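# Insert link pins through chain joint, fit cover plate

## Task

Set the connecting link so its pins stand upward through the chain's center joint, then press the cover plate down so it sits over both pins.

## Robot and tools

Robot: two arms, left_arm and right_arm, each with a parallel two-finger gripper. Any part held may get a short tug, and loose parts may get nudged. Anything that ends up off the table, dropped or set down there, fails the task.

Frame: every hand pose, velocity and target uses the scene frame. Its origin is at table-top height, halfway between the two arms' nominal bases. +z points up, +x points out across the table, and left_arm is on the +y side. Arm names do not match image sides. The real bases sit a fixed distance off nominal; only a BASES line, if present, gives their calibrated place. Reported hand position and orientation can be wrong by a few centimetres, more at long reach. Gripper axes: fingers point along its +z and open and close along its y. end_effector_position is the point between the pads, about 1 cm back from the tips.

Row layout (used by every tool that moves an arm): one flat list of 16 numbers covering both arms, even if only one moves. Order: left_arm x, y, z, qw, qx, qy, qz, opening, then right_arm in the same order. x, y, z are an absolute target for end_effector_position in metres; the quaternion is an absolute target for end_effector_quat_wxyz, w first. Opening runs from -1 (closed) to +1 (fully open, 0.093 m). To hold an orientation, repeat one fixed quaternion in every row rather than copying the drifted value from the latest result. For a resting arm that touches nothing, resend the full pose it had in the last result before it stopped, plus its desired opening. Sending the measured pose can relax or end a push. Resend a gripper's current command to leave it unchanged; 0 is a real command.

execute_actions(actions, cameras): actions is a list of actions, each a table of up to 15 rows; each row lasts one 1/30 s step, and a short table repeats its final row to fill 15 steps. An action is rejected for both arms if any target lies over 0.6 m from that gripper's current position along any of the gripper's own axes; the whole call is rejected if an action is malformed or the first one fails that test against the latest state. An empty list just reports state and images. cameras picks images: omitted, null or ["all"] gives all, [] gives none, an unknown name voids the call.

move(target, speed, blend, opening_speed, blocking, cameras): drives each gripper in a straight line from its Hand target to the pose in target, which is one 16-number row or a list of up to 15 rows (no 0.6 m limit). speed is m/s, 0.002 to 0.5, default 0.25; rotation is capped at twice that in rad/s; give one value or one per target. blend (m) rounds corners in a list; 0 stops at each point. opening_speed (0.2 or more, per second on the -1..+1 scale) ramps the fingers. Openings of the first row are sent at the start; a later row's openings are applied only after all arms and fingers come to rest there. Paths take at least 0.5 s and are cut at 10 s. They ignore obstacles and the other arm; avoid paths passing near an arm's own base, which can flip its shoulder posture. Faster moves lag, stray and hit harder; targets beyond a contact push harder. blocking=false returns after about 0.5 s while the move continues; a new move takes over from the old one. The result adds a move: line: done (at rest within 10 mm and 2 degrees), off_target, moving, held or fault, plus limits (paced = pose was clipped, held = checks withheld steps). Done does not mean contact or no contact.

wait(seconds 0 to 10, cameras): lets time pass with each arm holding its last command; returns early if a running move ends. stop(cameras): brakes a running move; fingers continue unless opening_speed was set. zoom_image(camera, region): enlarges [x0, y0, x1, y1] pixels, at most 504 by 504, of the latest image from cam_high, cam_low, cam_left_wrist or cam_right_wrist (each 896x504, origin top-left). finished_scene(scene): ends the current scene, given its number; irreversible. The goal must hold with the robot doing nothing.

Control behaviour: each step the commanded pose is clipped to 100 mm and 20 degrees from the measured pose, so one action may fall short; the Hand target line shows where the arm is actually heading. Friction and gravity can leave the gripper low, short or tilted, and tiny moves may go sideways or backwards; check position and tilt after each move. Keeping the wrist near the waist axis can swing the arm.

Gripping: grip_measured is the motor position on the opening scale. Pads meet near -0.94; each mm of object width adds about 0.0208; readings may be up to about 0.02 high. The fingers stop at contact while the motor continues, so the reading barely reveals a grasp. Keep sending the closing value to keep holding. Force is about 50 to 62 N per pad. The last Joint positions entry is the gap in metres.

Results also include Joint positions, velocities ("within noise" means still) and torques (offset, noisy; joints 1 to 3 wrap at ±28 N m). Joint ranges (rad): waist -2.618 to 3.054, shoulder 0 to 3.142, elbow 0 to 3.142 (straight 2.901), wrist pitch and yaw ±1.571, wrist roll ±2.094. The simulation keeps running while you write replies.

Avoid: drops, releasing moving parts, slams, hard pushes, and any collision or squeeze between the arms, which can end the scene. Heavy loads, stretched arms or pushing at unreachable poses heat motors: MOTOR HOT at 75 °C, a fault that folds and idles the arm at 90 °C, and collapse at 100 °C.

Each tool is called as a command line: name --argument value for each argument, lists and objects as JSON in quotes; but a table of rows of numbers goes row by row, as --pt "numbers of a row", without its own name.

## Session

execute_actions --actions '[]'

Scene clock: 0.00 s.
left_arm: end_effector_position=(+0.3233, +0.2305, +0.1197) grip_measured=+1.000 end_effector_quat_wxyz=(+0.651, -0.029, +0.759, +0.014) | right_arm: end_effector_position=(+0.4119, -0.3685, +0.1402) grip_measured=+1.000 end_effector_quat_wxyz=(+0.678, +0.038, +0.734, -0.037)
Joint positions: left_arm=[-0.008 1.521 0.217 1.15 -0.084 -0.03 0.093] | right_arm=[0.098 1.499 0.22 1.198 0.195 0.013 0.093]
Joint velocities: within noise
Joint torques (N m): no reading
Motor temperatures (°C): left_arm=[31 43 50 42 30 31 28] | right_arm=[31 43 39 38 30 30 32]
Heat: left arm: 50 °C; right arm: 43 °C.
Hand target: left_arm +0.3240, +0.2305, +0.1204; +0.651, -0.029, +0.759, +0.014 | right_arm +0.4125, -0.3684, +0.1402; +0.677, +0.038, +0.735, -0.037
Tool commands: left_gripper/opening=+1.0 right_gripper/opening=+1.0

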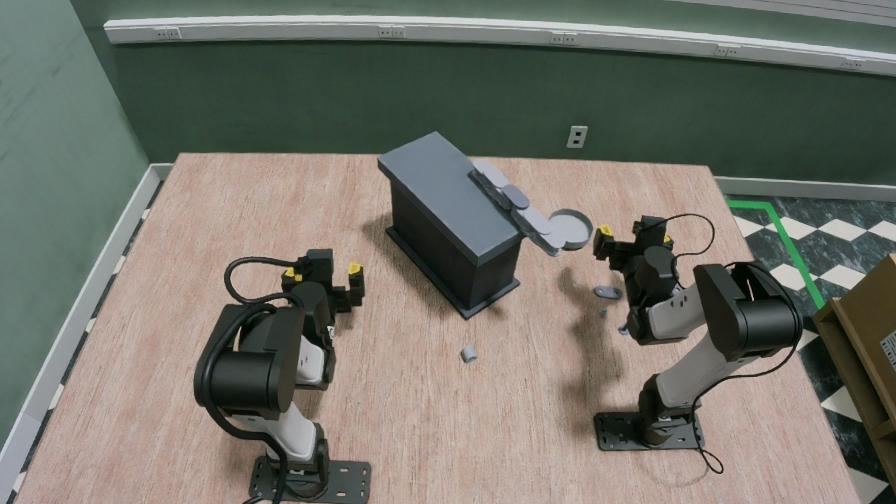

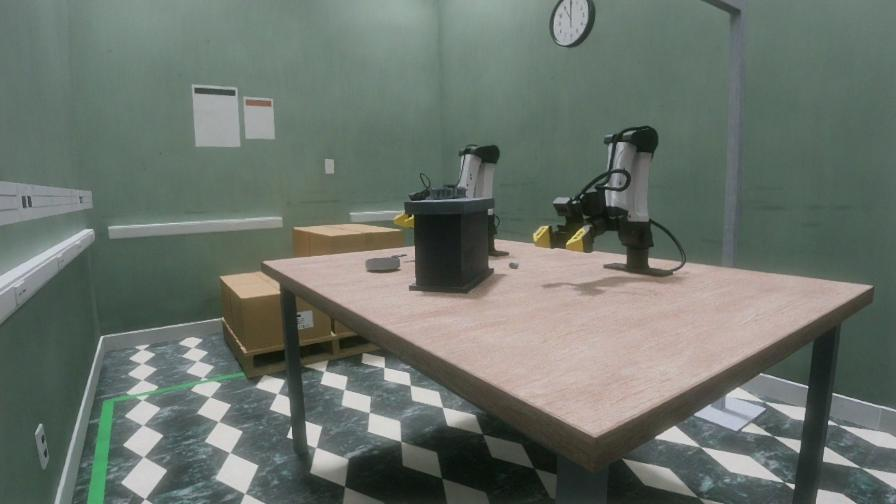

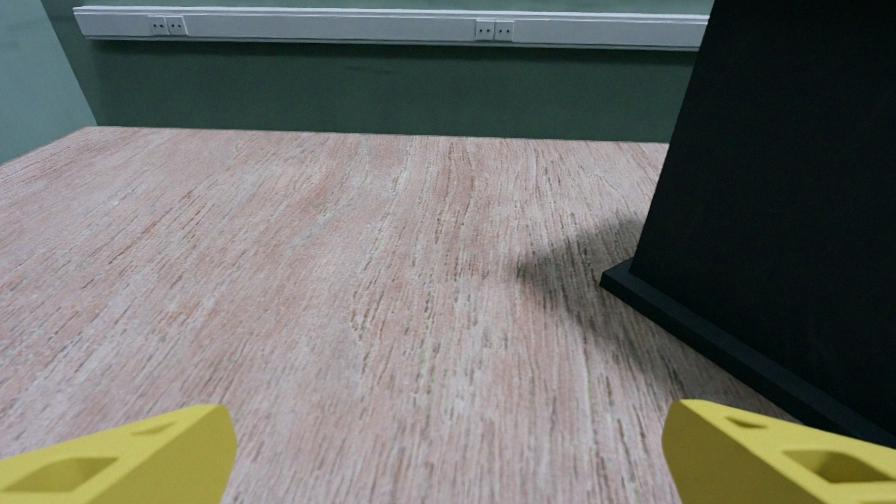

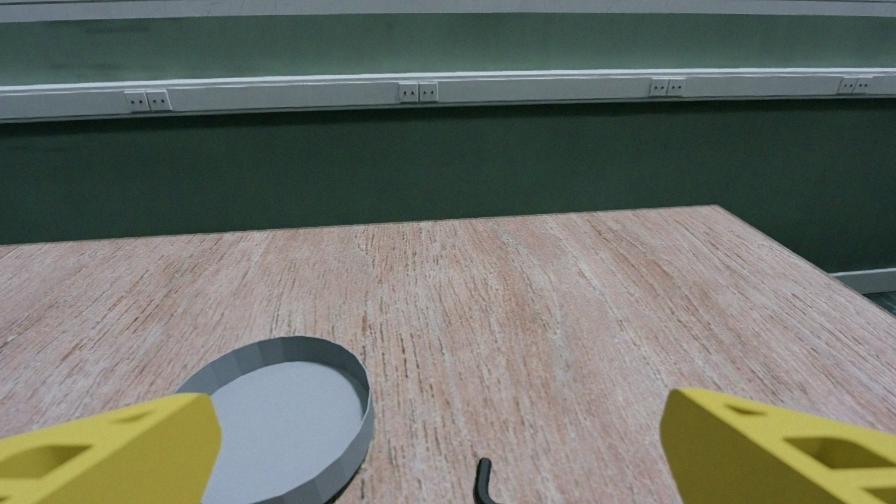

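zoom_image --camera "cam_high" --region '[360, 120, 700, 380]'

zoom_image --camera "cam_high" --region '[460, 150, 600, 260]'

zoom_image --camera "cam_high" --region '[440, 270, 700, 400]'

zoom_image --camera "cam_low" --region '[340, 160, 560, 300]'

Scaled by 1.482 from the camera's 896x504 image, which has a finer 1280x720 frame.

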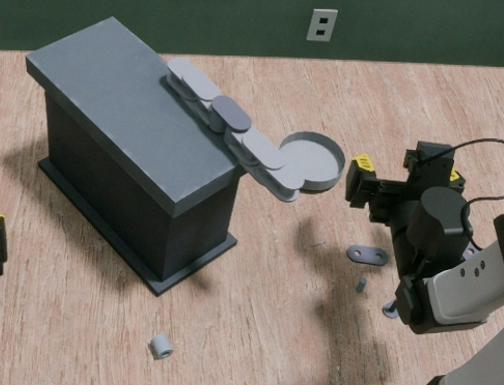

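Scaled by 3.600 from the camera's 896x504 image, which has a finer 1280x720 frame.

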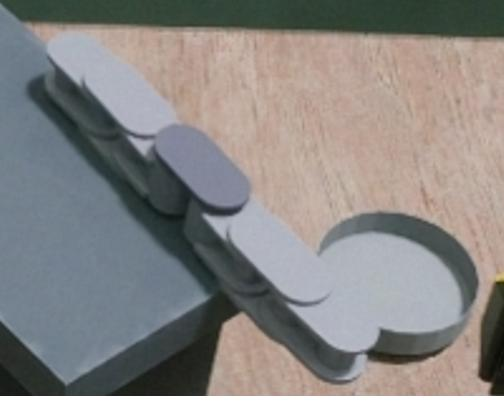

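Scaled by 1.938 from the camera's 896x504 image, which has a finer 1280x720 frame.

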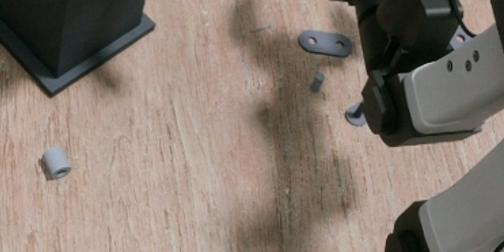

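Scaled by 2.291 from the camera's 896x504 image, which has a finer 1280x720 frame.

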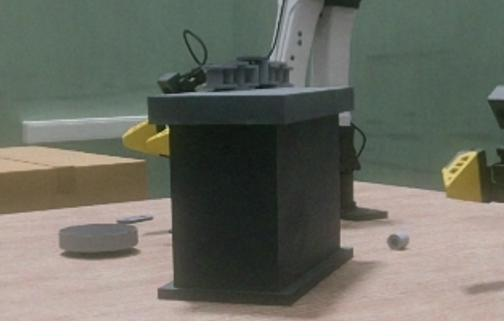

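move --target '[0.22, 0.23, 0.30, 0.383, 0, 0.924, 0, 1, 0.25, -0.33, 0.33, 0.30, 0, 0.954, 0, 1]'

Scene clock: 3.87 s.
left_arm: end_effector_position=(+0.2217, +0.2305, +0.2993) grip_measured=+1.000 end_effector_quat_wxyz=(+0.389, -0.006, +0.921, +0.002) | right_arm: end_effector_position=(+0.2523, -0.3331, +0.3297) grip_measured=+1.000 end_effector_quat_wxyz=(+0.306, +0.002, +0.952, -0.006)
Joint positions: left_arm=[0.04 1.005 1.315 -1.082 0.008 0.006 0.093] | right_arm=[0.336 1.094 1.647 -1.53 0.201 0.27 0.093]
Joint velocities: within noise
Joint torques (N m): left_arm=[0.32 -0.36 7.57 1.52 0.1 0.13] | right_arm=[0.62 -0.35 6.43 1.39 -0.07 0.25]
Motor temperatures (°C): left_arm=[31 43 50 44 30 31 28] | right_arm=[31 43 39 39 30 30 32]
Heat: left arm: 50 °C; right arm: 43 °C.
Hand target: left_arm +0.2200, +0.2300, +0.3000; +0.383, +0.000, +0.924, +0.000 | right_arm +0.2500, -0.3301, +0.3300; +0.300, +0.000, +0.954, +0.000
Off the commanded pose: left_arm 0.002 m, 1 deg | right_arm 0.004 m, 1 deg.
move: done

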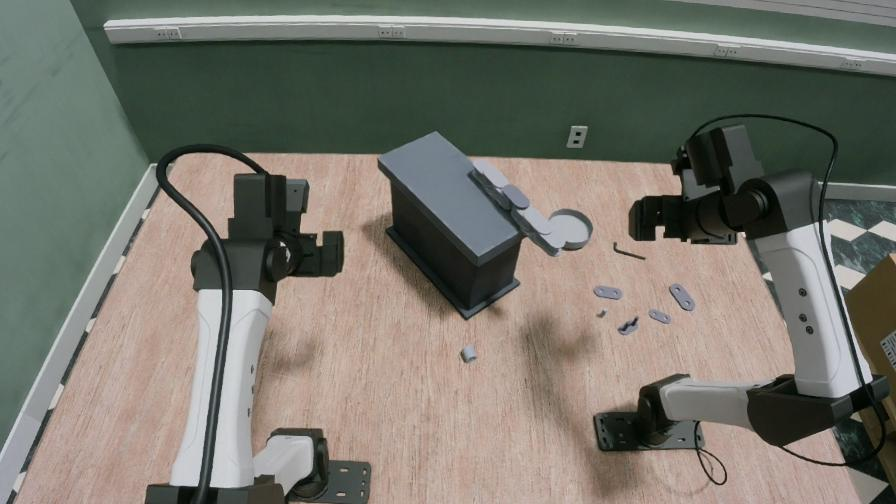

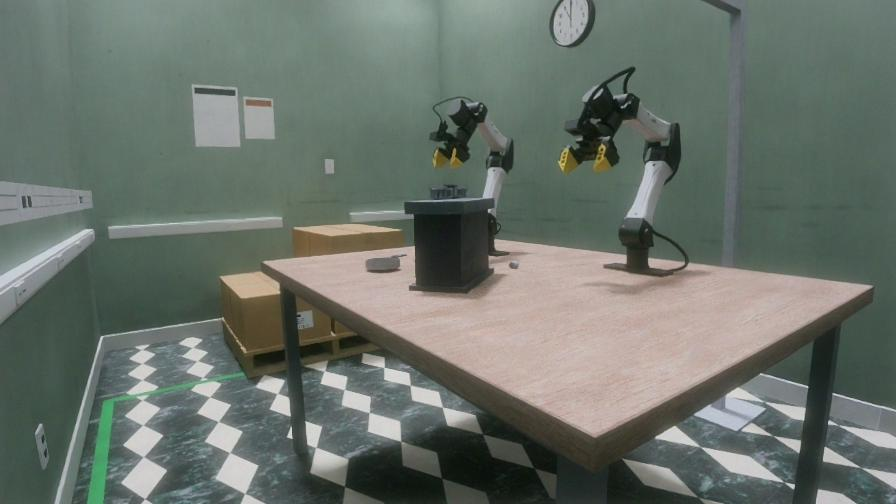

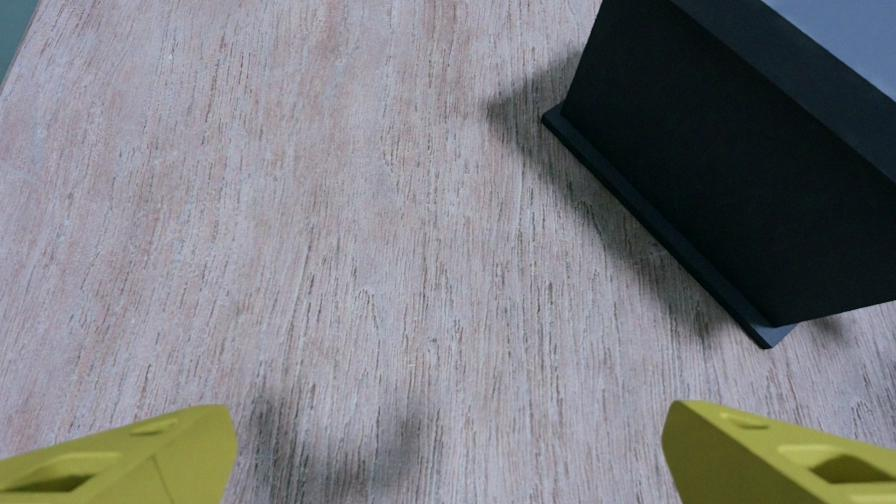

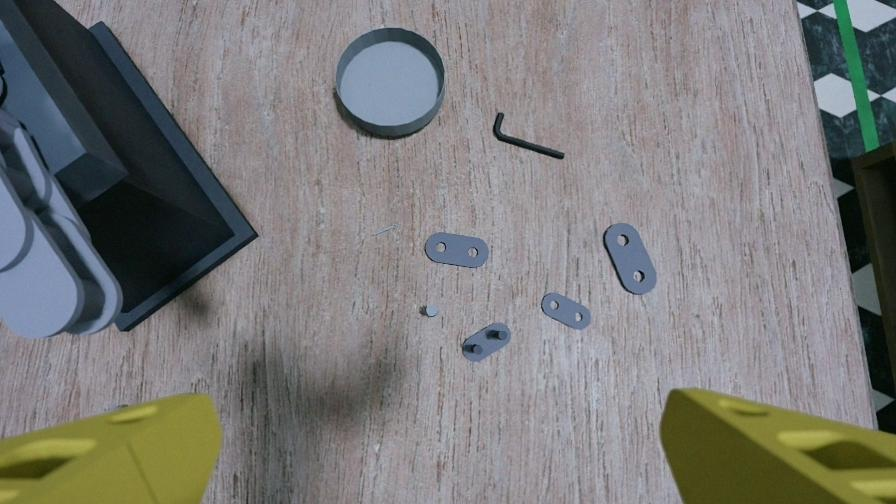

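zoom_image --camera "cam_right_wrist" --region '[360, 190, 680, 390]'

zoom_image --camera "cam_right_wrist" --region '[0, 0, 280, 350]'

zoom_image --camera "cam_low" --region '[400, 170, 510, 230]'

Scaled by 1.575 from the camera's 896x504 image, which has a finer 1280x720 frame.

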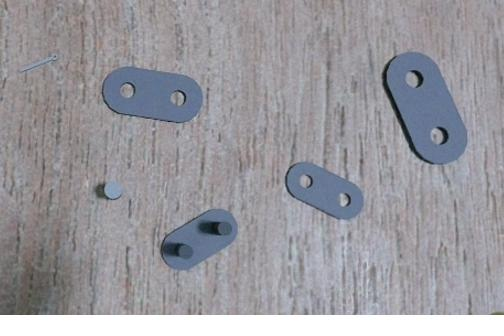

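Scaled by 1.440 from the camera's 896x504 image, which has a finer 1280x720 frame.

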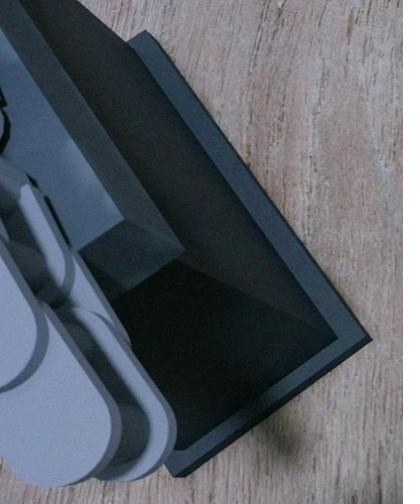

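Scaled by 4.582 from the camera's 896x504 image, which has a finer 1280x720 frame.

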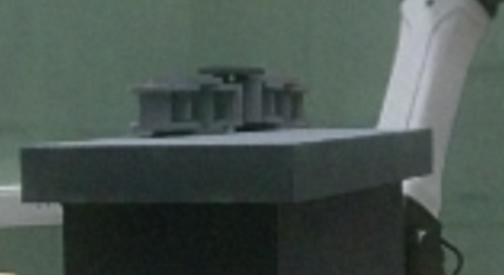

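move --target '[0.22, 0.23, 0.30, 0.383, 0, 0.924, 0, 1, 0.27, -0.13, 0.40, 0.2, 0, 0.98, 0, 1]' --cameras '["cam_right_wrist", "cam_high", "cam_low"]'

Scene clock: 6.43 s.
left_arm: end_effector_position=(+0.2216, +0.2305, +0.2991) grip_measured=+1.000 end_effector_quat_wxyz=(+0.389, -0.006, +0.921, +0.002) | right_arm: end_effector_position=(+0.2704, -0.1308, +0.3994) grip_measured=+1.000 end_effector_quat_wxyz=(+0.342, -0.033, +0.928, +0.147)
Joint positions: left_arm=[0.04 1.005 1.315 -1.083 0.008 0.006 0.093] | right_arm=[1.002 1.591 2.273 -1.57 0.37 0.79 0.093]
Joint velocities: within noise
Joint torques (N m): left_arm=[0.32 -0.36 7.56 1.54 0.11 0.13] | right_arm=[0.39 -4.51 6.19 1.49 0.18 0.28]
Motor temperatures (°C): left_arm=[31 43 51 44 30 31 28] | right_arm=[31 43 39 39 30 30 32]
Heat: left arm: 51 °C; right arm: 43 °C.
Hand target: left_arm +0.2200, +0.2300, +0.3000; +0.383, +0.000, +0.924, +0.000 | right_arm +0.2702, -0.1301, +0.3994; +0.341, -0.031, +0.928, +0.145
Off the commanded pose: left_arm 0.002 m, 1 deg | right_arm 0.001 m, 25 deg; orientation clipped.
joint sent to its limit (right arm) — joint 4 (wrist pitch), lower limit. The joint targets are off in orientation, not in position.
move: off_target (right_arm); limits=paced
Images, in order (width x height): cam_high 896x504, cam_low 896x504, cam_right_wrist 896x504.

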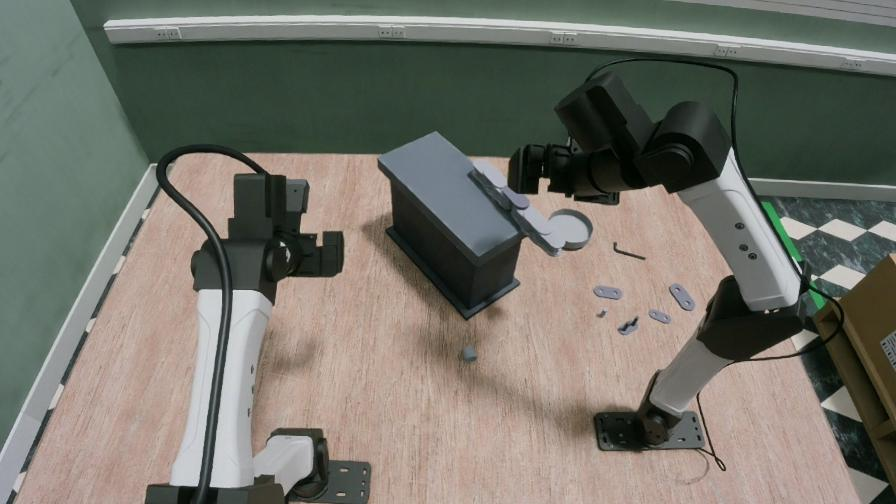

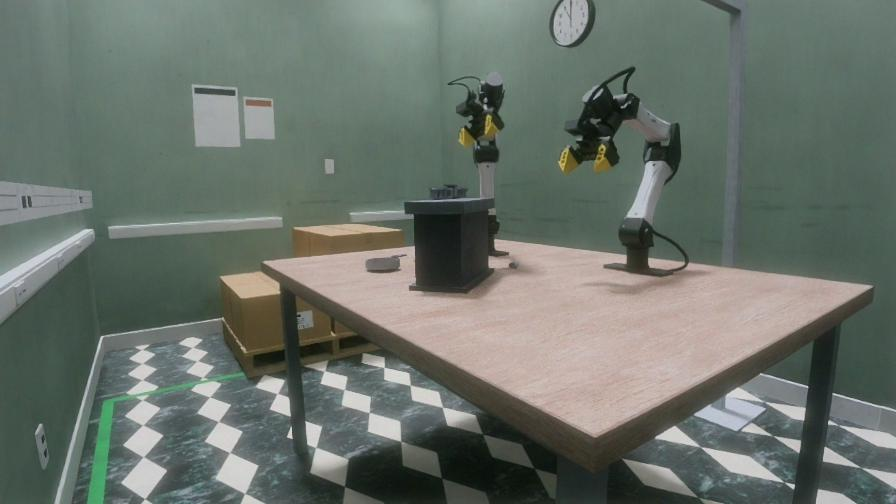

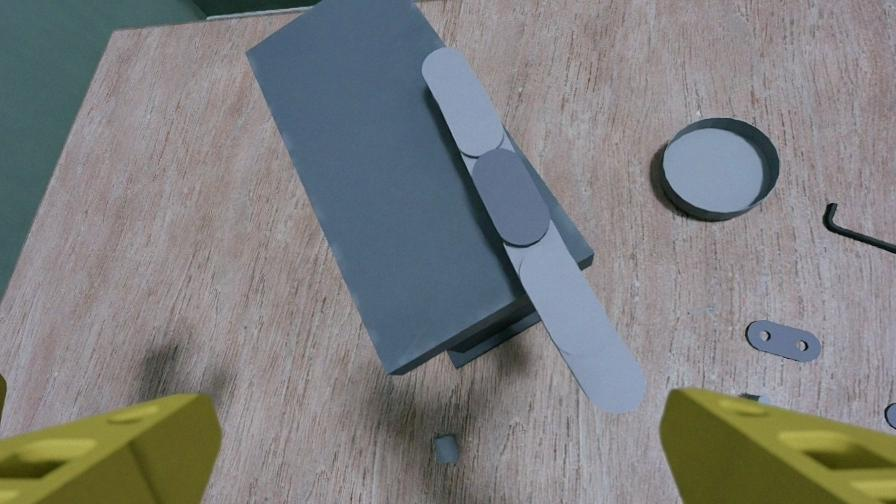

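zoom_image --camera "cam_right_wrist" --region '[400, 30, 660, 430]'

Scaled by 1.260 from the camera's 896x504 image, which has a finer 1280x720 frame.

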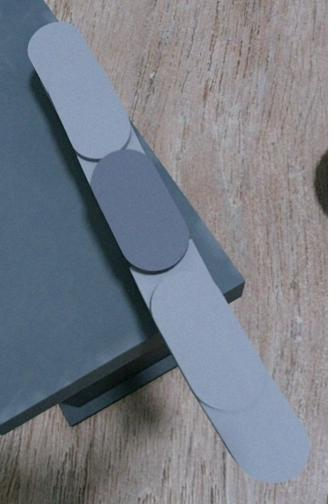

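move --target '[0.22, 0.23, 0.30, 0.383, 0, 0.924, 0, 1, 0.25, -0.28, 0.30, 0.3, 0, 0.954, 0, 1]' --cameras '["cam_right_wrist"]'

move --target '[0.22, 0.23, 0.30, 0.383, 0, 0.924, 0, 1, 0.25, -0.28, 0.20, 0.3, 0, 0.954, 0, 1]' --cameras '["cam_right_wrist"]'

move --target '[0.22, 0.23, 0.30, 0.383, 0, 0.924, 0, 1, 0.25, -0.33, 0.20, 0.3, 0, 0.954, 0, 1]' --cameras '["cam_right_wrist"]'

Scene clock: 10.57 s.
left_arm: end_effector_position=(+0.2215, +0.2305, +0.2991) grip_measured=+1.000 end_effector_quat_wxyz=(+0.388, -0.006, +0.921, +0.002) | right_arm: end_effector_position=(+0.2511, -0.2790, +0.3017) grip_measured=+1.000 end_effector_quat_wxyz=(+0.302, +0.002, +0.953, -0.003)
Joint positions: left_arm=[0.04 1.005 1.315 -1.083 0.008 0.006 0.093] | right_arm=[0.693 1.13 1.538 -1.484 0.378 0.592 0.093]
Joint velocities: within noise
Joint torques (N m): left_arm=[0.31 -0.36 7.56 1.54 0.1 0.12] | right_arm=[-0.68 -2.82 4.67 1.37 0.04 0.04]
Motor temperatures (°C): left_arm=[31 43 51 44 30 31 28] | right_arm=[31 43 40 39 30 29 32]
Heat: left arm: 51 °C; right arm: 43 °C.
Hand target: left_arm +0.2199, +0.2300, +0.3000; +0.383, +0.000, +0.924, +0.000 | right_arm +0.2500, -0.2799, +0.3000; +0.300, +0.000, +0.954, +0.000
Off the commanded pose: left_arm 0.002 m, 1 deg | right_arm 0.002 m, 0 deg.
move: done
Images, in order (width x height): cam_right_wrist 896x504.

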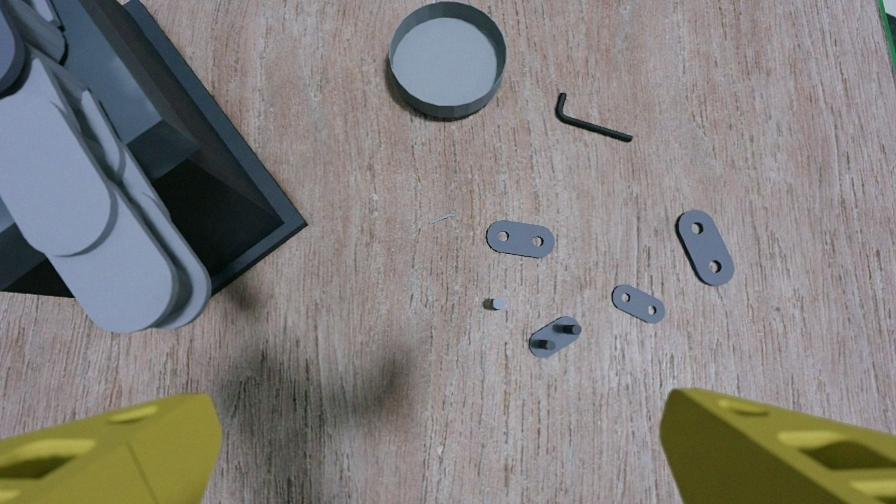

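Scene clock: 11.87 s.
left_arm: end_effector_position=(+0.2215, +0.2305, +0.2991) grip_measured=+1.000 end_effector_quat_wxyz=(+0.388, -0.006, +0.921, +0.002) | right_arm: end_effector_position=(+0.2510, -0.2788, +0.2025) grip_measured=+1.000 end_effector_quat_wxyz=(+0.302, +0.001, +0.953, -0.002)
Joint positions: left_arm=[0.04 1.005 1.315 -1.083 0.008 0.006 0.093] | right_arm=[0.693 0.956 1.023 -1.142 0.377 0.591 0.093]
Joint velocities: within noise
Joint torques (N m): left_arm=[0.32 -0.36 7.53 1.55 0.1 0.13] | right_arm=[-0.66 -2.35 5.56 1.41 0.05 0.08]
Motor temperatures (°C): left_arm=[31 43 52 44 30 31 28] | right_arm=[31 43 40 39 30 29 32]
Heat: left arm: 52 °C; right arm: 43 °C.
Hand target: left_arm +0.2199, +0.2300, +0.3000; +0.383, +0.000, +0.924, +0.000 | right_arm +0.2500, -0.2800, +0.2000; +0.300, +0.000, +0.954, +0.000
Off the commanded pose: left_arm 0.002 m, 1 deg | right_arm 0.003 m, 0 deg.
move: done
Images, in order (width x height): cam_right_wrist 896x504.

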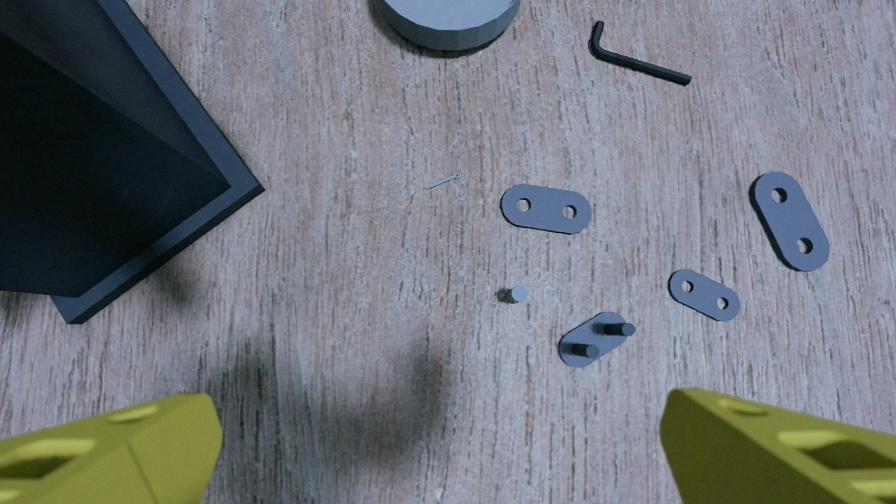

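Scene clock: 13.17 s.
left_arm: end_effector_position=(+0.2215, +0.2305, +0.2991) grip_measured=+1.000 end_effector_quat_wxyz=(+0.388, -0.006, +0.921, +0.002) | right_arm: end_effector_position=(+0.2507, -0.3298, +0.2038) grip_measured=+1.000 end_effector_quat_wxyz=(+0.304, +0.003, +0.953, -0.002)
Joint positions: left_arm=[0.04 1.005 1.315 -1.083 0.008 0.006 0.093] | right_arm=[0.354 0.831 0.974 -1.125 0.202 0.29 0.093]
Joint velocities: within noise
Joint torques (N m): left_arm=[0.32 -0.36 7.57 1.54 0.1 0.12] | right_arm=[-0.68 -0.62 5.55 1.56 -0.06 0.07]
Motor temperatures (°C): left_arm=[31 43 52 45 30 31 28] | right_arm=[31 43 40 40 30 29 32]
Heat: left arm: 52 °C; right arm: 43 °C.
Hand target: left_arm +0.2200, +0.2300, +0.3000; +0.383, +0.000, +0.924, +0.000 | right_arm +0.2500, -0.3300, +0.2000; +0.300, +0.000, +0.954, +0.000
Off the commanded pose: left_arm 0.002 m, 1 deg | right_arm 0.004 m, 1 deg.
move: done
Images, in order (width x height): cam_right_wrist 896x504.

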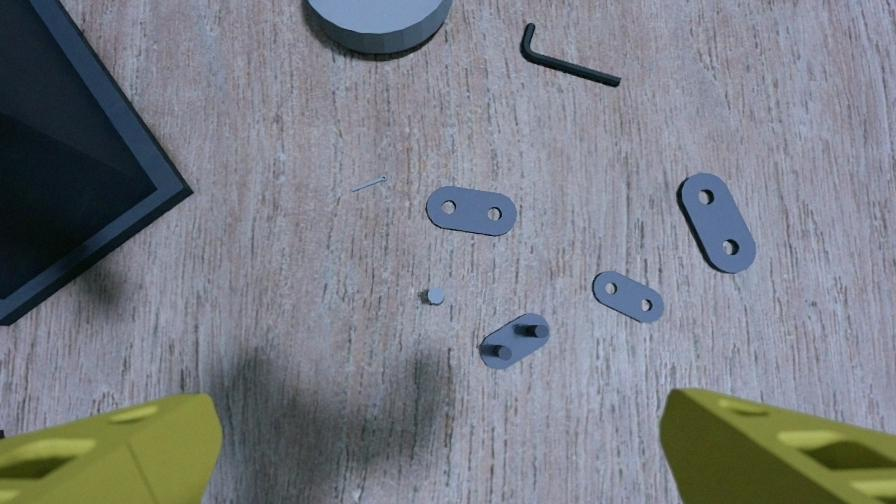

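move --target '[0.25, 0.03, 0.36, 0.3, 0, 0.954, 0, 1, 0.25, -0.33, 0.20, 0.3, 0, 0.954, 0, 1]' --cameras '["cam_left_wrist","cam_high"]'

Scene clock: 17.03 s.
left_arm: end_effector_position=(+0.2503, +0.0275, +0.3596) grip_measured=+1.000 end_effector_quat_wxyz=(+0.333, +0.014, +0.943, -0.029) | right_arm: end_effector_position=(+0.2508, -0.3297, +0.2038) grip_measured=+1.000 end_effector_quat_wxyz=(+0.304, +0.002, +0.953, -0.001)
Joint positions: left_arm=[-0.761 1.677 2.215 -1.546 -0.406 -0.63 0.093] | right_arm=[0.354 0.831 0.974 -1.125 0.201 0.289 0.093]
Joint velocities: within noise
Joint torques (N m): left_arm=[-0.21 -4.92 6.34 1.16 -0.38 -0.21] | right_arm=[-0.68 -0.61 5.55 1.56 -0.07 0.08]
Motor temperatures (°C): left_arm=[31 43 52 45 30 31 28] | right_arm=[31 43 40 40 30 29 32]
Heat: left arm: 52 °C; right arm: 43 °C.
Hand target: left_arm +0.2501, +0.0301, +0.3596; +0.331, +0.007, +0.943, -0.022 | right_arm +0.2500, -0.3300, +0.2000; +0.300, +0.000, +0.954, +0.000
Off the commanded pose: left_arm 0.003 m, 5 deg | right_arm 0.004 m, 1 deg.
joint sent to its limit (left arm) — joint 4 (wrist pitch), lower limit. The joint targets are off in orientation, not in position.
move: off_target (left_arm)
Images, in order (width x height): cam_high 896x504, cam_left_wrist 896x504.

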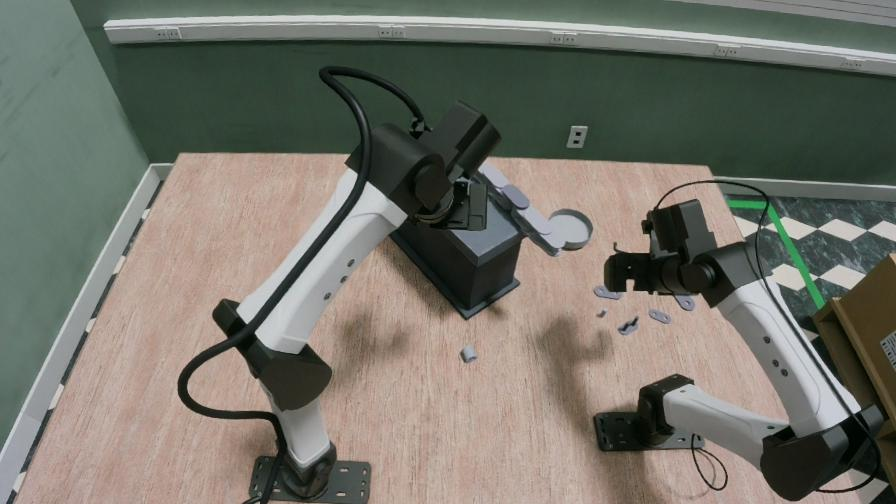

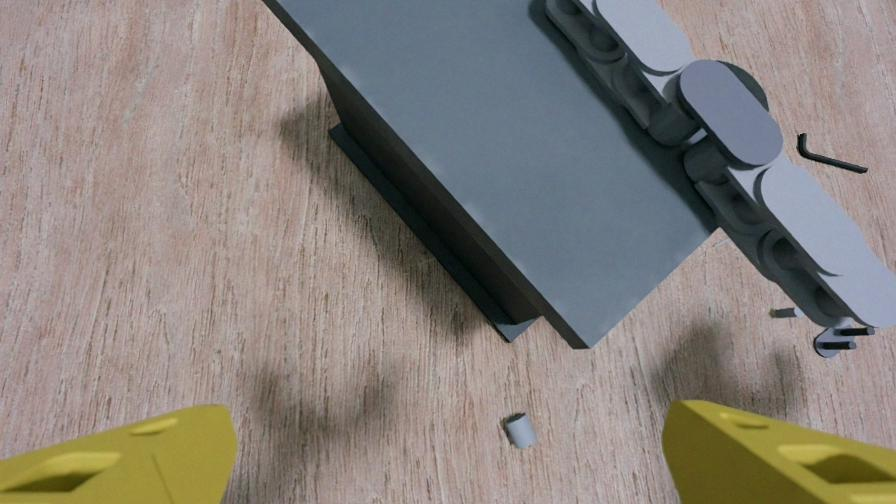

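zoom_image --camera "cam_left_wrist" --region '[530, 0, 896, 360]'

Scaled by 1.377 from the camera's 896x504 image, which has a finer 1280x720 frame.

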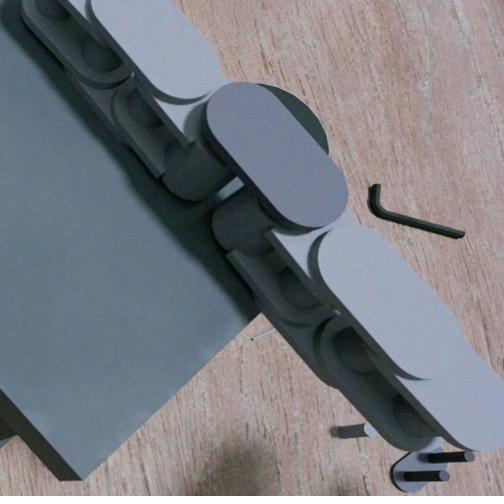

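move --target '[0.22, 0.23, 0.30, 0.383, 0, 0.924, 0, 1, 0.27, -0.33, 0.25, 0.505, -0.288, 0.793, 0.184, 1]' --cameras '["cam_right_wrist","cam_high"]'

Scene clock: 21.47 s.
left_arm: end_effector_position=(+0.2199, +0.2306, +0.2997) grip_measured=+1.000 end_effector_quat_wxyz=(+0.378, -0.007, +0.926, +0.002) | right_arm: end_effector_position=(+0.2705, -0.3291, +0.2502) grip_measured=+1.000 end_effector_quat_wxyz=(+0.507, -0.290, +0.791, +0.180)
Joint positions: left_arm=[0.04 1.021 1.342 -1.117 0.007 0.006 0.093] | right_arm=[-0.477 0.802 0.863 -0.942 -0.994 -0.804 0.093]
Joint velocities: within noise
Joint torques (N m): left_arm=[0.29 -1.85 5.31 1.81 0.1 0.14] | right_arm=[-0.69 0.59 7.21 1.29 -0.61 0.09]
Motor temperatures (°C): left_arm=[31 44 52 45 30 31 28] | right_arm=[30 43 40 40 30 29 32]
Heat: left arm: 52 °C; right arm: 43 °C.
Hand target: left_arm +0.2200, +0.2299, +0.3001; +0.383, +0.000, +0.924, +0.000 | right_arm +0.2701, -0.3300, +0.2500; +0.505, -0.288, +0.793, +0.184
Off the commanded pose: left_arm 0.001 m, 1 deg | right_arm 0.001 m, 1 deg.
move: done
Images, in order (width x height): cam_high 896x504, cam_right_wrist 896x504.

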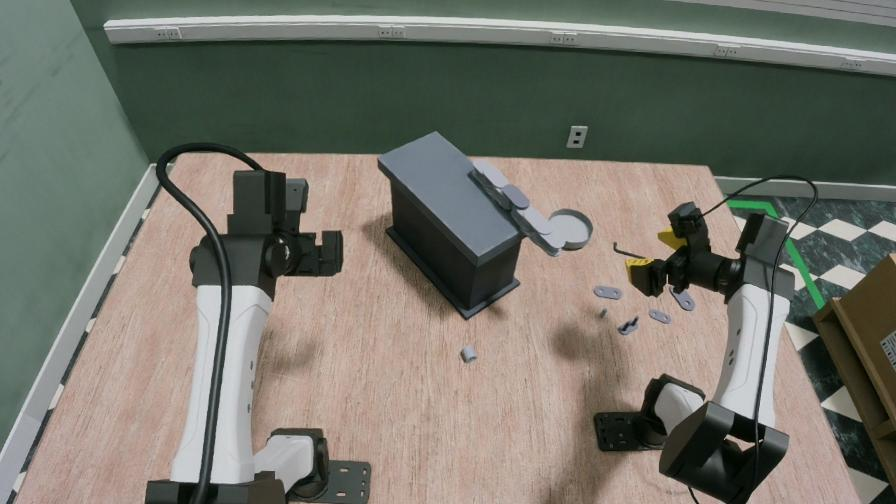

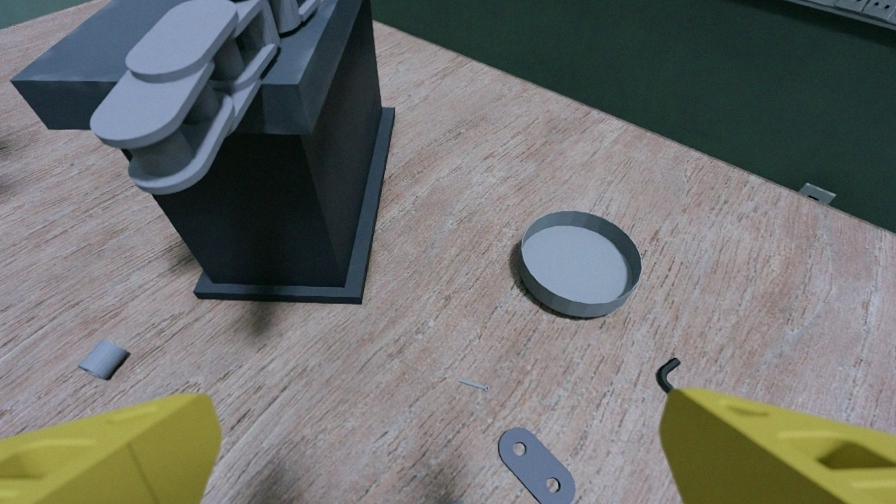

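move --target '[0.22, 0.23, 0.30, 0.383, 0, 0.924, 0, 1, 0.35, -0.28, 0.27, 0.599, -0.340, 0.654, 0.312, 1]' --cameras '["cam_right_wrist","cam_high"]'

Scene clock: 24.13 s.
left_arm: end_effector_position=(+0.2200, +0.2306, +0.2998) grip_measured=+1.000 end_effector_quat_wxyz=(+0.378, -0.006, +0.926, +0.002) | right_arm: end_effector_position=(+0.3506, -0.2827, +0.2763) grip_measured=+1.000 end_effector_quat_wxyz=(+0.606, -0.343, +0.651, +0.302)
Joint positions: left_arm=[0.04 1.021 1.342 -1.116 0.007 0.006 0.093] | right_arm=[-0.228 1.075 0.676 0.183 -1.176 -0.223 0.093]
Joint velocities: within noise
Joint torques (N m): left_arm=[0.29 -1.85 5.34 1.8 0.11 0.12] | right_arm=[0.62 -2.52 6.12 1.79 -0.24 0.24]
Motor temperatures (°C): left_arm=[31 44 52 45 30 31 28] | right_arm=[30 43 40 40 30 29 32]
Heat: left arm: 52 °C; right arm: 43 °C.
Hand target: left_arm +0.2200, +0.2300, +0.3001; +0.383, +0.000, +0.924, +0.000 | right_arm +0.3499, -0.2800, +0.2701; +0.599, -0.340, +0.654, +0.312
Off the commanded pose: left_arm 0.001 m, 1 deg | right_arm 0.007 m, 1 deg.
move: done
Images, in order (width x height): cam_high 896x504, cam_right_wrist 896x504.

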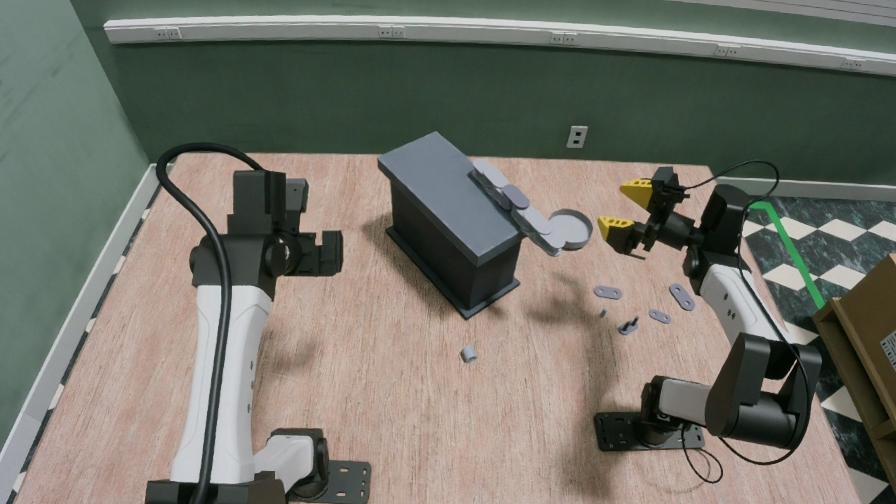

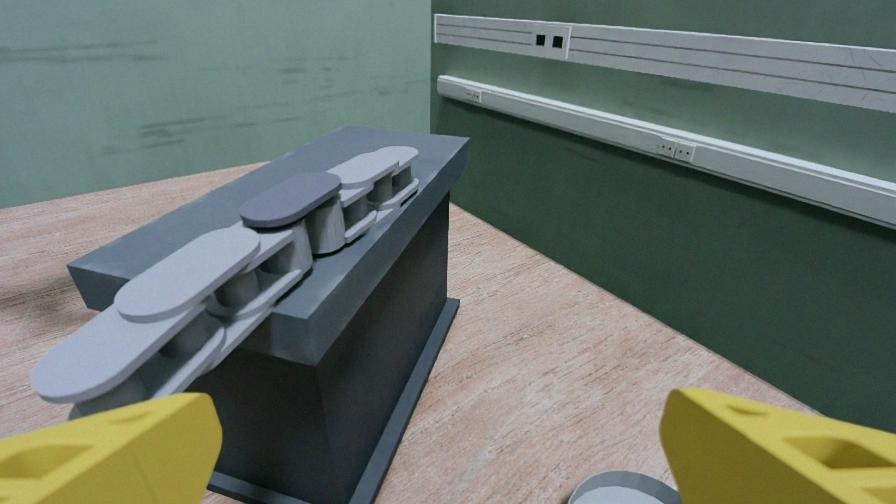

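zoom_image --camera "cam_right_wrist" --region '[20, 110, 480, 420]'

Scaled by 1.096 from the camera's 896x504 image, which has a finer 1280x720 frame.

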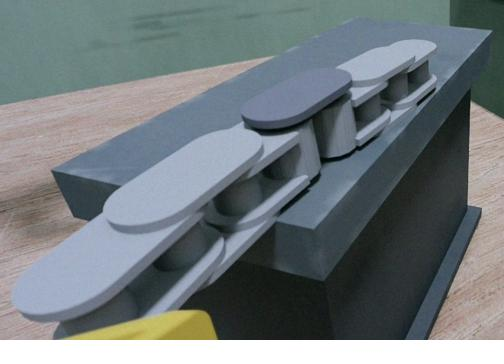

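move --target '[0.22, 0.23, 0.30, 0.383, 0, 0.924, 0, 1, 0.34, -0.24, 0.37, 0.2164, 0, 0.9763, 0, 1]' --cameras '[]'

move --target '[0.22, 0.23, 0.30, 0.383, 0, 0.924, 0, 1, 0.34, -0.12, 0.35, 0.2164, 0, 0.9763, 0, 1]' --cameras '["cam_right_wrist"]'

zoom_image --camera "cam_right_wrist" --region '[200, 0, 700, 440]'

Scene clock: 29.17 s.
left_arm: end_effector_position=(+0.2200, +0.2306, +0.2998) grip_measured=+1.000 end_effector_quat_wxyz=(+0.378, -0.006, +0.926, +0.002) | right_arm: end_effector_position=(+0.3399, -0.2414, +0.3711) grip_measured=+1.000 end_effector_quat_wxyz=(+0.312, -0.011, +0.949, +0.046)
Joint positions: left_arm=[0.04 1.021 1.342 -1.116 0.007 0.006 0.093] | right_arm=[0.522 1.559 2.166 -1.566 0.21 0.425 0.093]
Joint velocities: within noise
Joint torques (N m): left_arm=[0.31 -1.85 5.33 1.8 0.1 0.12] | right_arm=[0.58 -4.08 6.5 1.38 0.09 0.27]
Motor temperatures (°C): left_arm=[31 43 53 46 30 31 28] | right_arm=[30 43 41 40 30 29 32]
Heat: left arm: 53 °C; right arm: 43 °C.
Hand target: left_arm +0.2200, +0.2300, +0.3001; +0.383, +0.000, +0.924, +0.000 | right_arm +0.3400, -0.2401, +0.3695; +0.307, -0.009, +0.951, +0.042
Off the commanded pose: left_arm 0.001 m, 1 deg | right_arm 0.002 m, 13 deg.
joint sent to its limit (right arm) — joint 4 (wrist pitch), lower limit. The joint targets are off in orientation, not in position.
move: off_target (right_arm)
No camera images: "cameras" was empty.

Scene clock: 30.43 s.
left_arm: end_effector_position=(+0.2200, +0.2306, +0.2998) grip_measured=+1.000 end_effector_quat_wxyz=(+0.378, -0.006, +0.926, +0.002) | right_arm: end_effector_position=(+0.3387, -0.1211, +0.3502) grip_measured=+1.000 end_effector_quat_wxyz=(+0.302, -0.020, +0.950, +0.073)
Joint positions: left_arm=[0.04 1.021 1.342 -1.116 0.007 0.006 0.093] | right_arm=[0.847 1.811 2.361 -1.573 0.329 0.704 0.093]
Joint velocities: within noise
Joint torques (N m): left_arm=[0.29 -1.85 5.33 1.8 0.1 0.12] | right_arm=[0.14 -7.08 6.68 1.34 0.19 0.24]
Motor temperatures (°C): left_arm=[31 43 53 46 30 31 28] | right_arm=[30 43 41 40 30 29 32]
Heat: left arm: 53 °C; right arm: 43 °C.
Hand target: left_arm +0.2200, +0.2300, +0.3001; +0.383, +0.000, +0.924, +0.000 | right_arm +0.3399, -0.1202, +0.3495; +0.301, -0.016, +0.951, +0.070
Off the commanded pose: left_arm 0.001 m, 1 deg | right_arm 0.002 m, 13 deg.
joint sent to its limit (right arm) — joint 4 (wrist pitch), lower limit. The joint targets are off in orientation, not in position.
move: off_target (right_arm)
Images, in order (width x height): cam_right_wrist 896x504.

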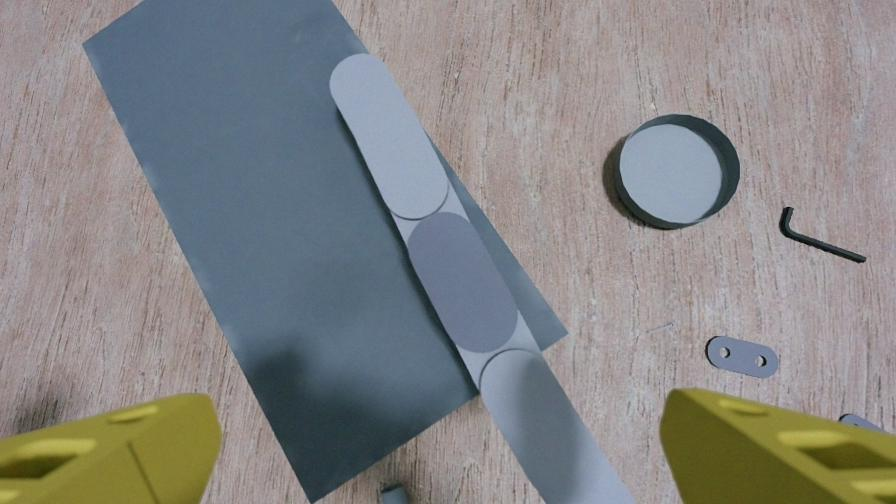

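Scaled by 1.008 from the camera's 896x504 image, which has a finer 1280x720 frame.

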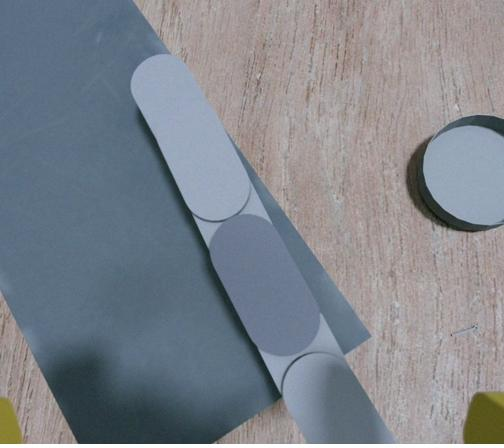

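move --target '[0.22, 0.23, 0.30, 0.383, 0, 0.924, 0, 1, 0.34, -0.15, 0.33, 0.302, 0, 0.953, 0, 1]' --cameras '["cam_right_wrist"]'

move --target '[0.22, 0.23, 0.30, 0.383, 0, 0.924, 0, 1, 0.34, -0.11, 0.33, 0.302, 0, 0.953, 0, 1]' --cameras '["cam_right_wrist"]'

Scene clock: 34.17 s.
left_arm: end_effector_position=(+0.2200, +0.2305, +0.2998) grip_measured=+1.000 end_effector_quat_wxyz=(+0.378, -0.006, +0.926, +0.002) | right_arm: end_effector_position=(+0.3432, -0.1400, +0.3235) grip_measured=+1.000 end_effector_quat_wxyz=(+0.297, -0.010, +0.955, +0.000)
Joint positions: left_arm=[0.04 1.021 1.342 -1.116 0.008 0.006 0.093] | right_arm=[0.847 1.794 2.233 -1.573 0.432 0.721 0.093]
Joint velocities: within noise
Joint torques (N m): left_arm=[0.29 -1.83 5.31 1.8 0.1 0.12] | right_arm=[-0.69 -11.44 4.6 1.14 0.29 0.26]
Motor temperatures (°C): left_arm=[31 43 53 46 30 31 28] | right_arm=[30 44 41 40 30 29 32]
Heat: left arm: 53 °C; right arm: 44 °C.
Hand target: left_arm +0.2200, +0.2299, +0.3001; +0.383, +0.000, +0.924, +0.000 | right_arm +0.3401, -0.1497, +0.3299; +0.302, +0.000, +0.953, +0.000
Off the commanded pose: left_arm 0.001 m, 1 deg | right_arm 0.012 m, 1 deg.
joint sent to its limit (right arm) — joint 4 (wrist pitch), lower limit. The joint targets still meet the commanded pose.
move: off_target (right_arm)
Images, in order (width x height): cam_right_wrist 896x504.

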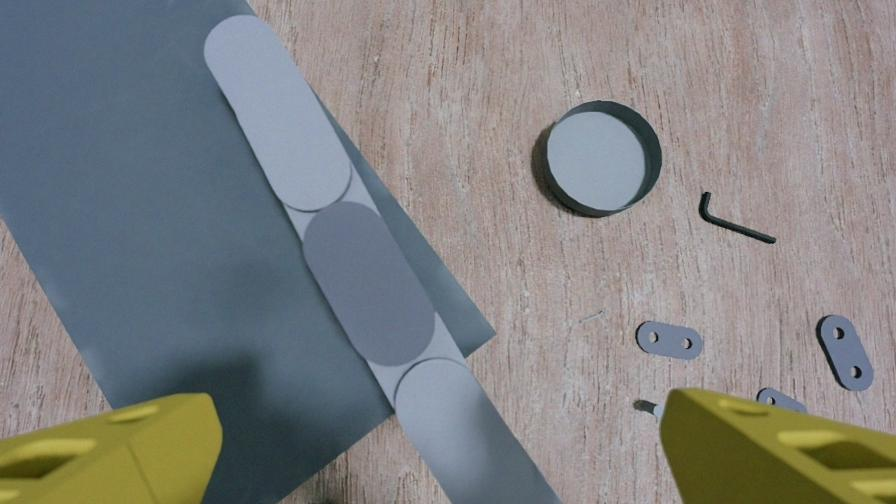

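Scene clock: 35.13 s.
left_arm: end_effector_position=(+0.2200, +0.2305, +0.2998) grip_measured=+1.000 end_effector_quat_wxyz=(+0.378, -0.006, +0.926, +0.002) | right_arm: end_effector_position=(+0.3381, -0.1134, +0.3310) grip_measured=+1.000 end_effector_quat_wxyz=(+0.317, -0.007, +0.948, +0.017)
Joint positions: left_arm=[0.04 1.021 1.342 -1.116 0.008 0.006 0.093] | right_arm=[0.918 1.843 2.31 -1.575 0.469 0.782 0.093]
Joint velocities: within noise
Joint torques (N m): left_arm=[0.29 -1.88 5.3 1.8 0.1 0.13] | right_arm=[0.29 -7.05 7.16 1.19 0.28 0.28]
Motor temperatures (°C): left_arm=[31 43 53 46 30 31 28] | right_arm=[30 44 41 40 30 29 32]
Heat: left arm: 53 °C; right arm: 44 °C.
Hand target: left_arm +0.2200, +0.2299, +0.3001; +0.383, +0.000, +0.924, +0.000 | right_arm +0.3400, -0.1102, +0.3295; +0.317, -0.005, +0.948, +0.014
Off the commanded pose: left_arm 0.001 m, 1 deg | right_arm 0.004 m, 3 deg.
joint sent to its limit (right arm) — joint 4 (wrist pitch), lower limit. The joint targets are off in orientation, not in position.
move: off_target (right_arm)
Images, in order (width x height): cam_right_wrist 896x504.

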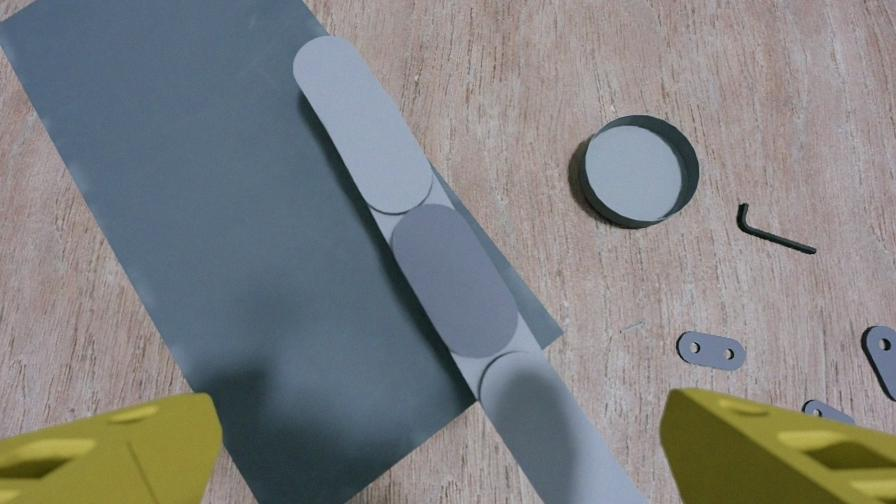

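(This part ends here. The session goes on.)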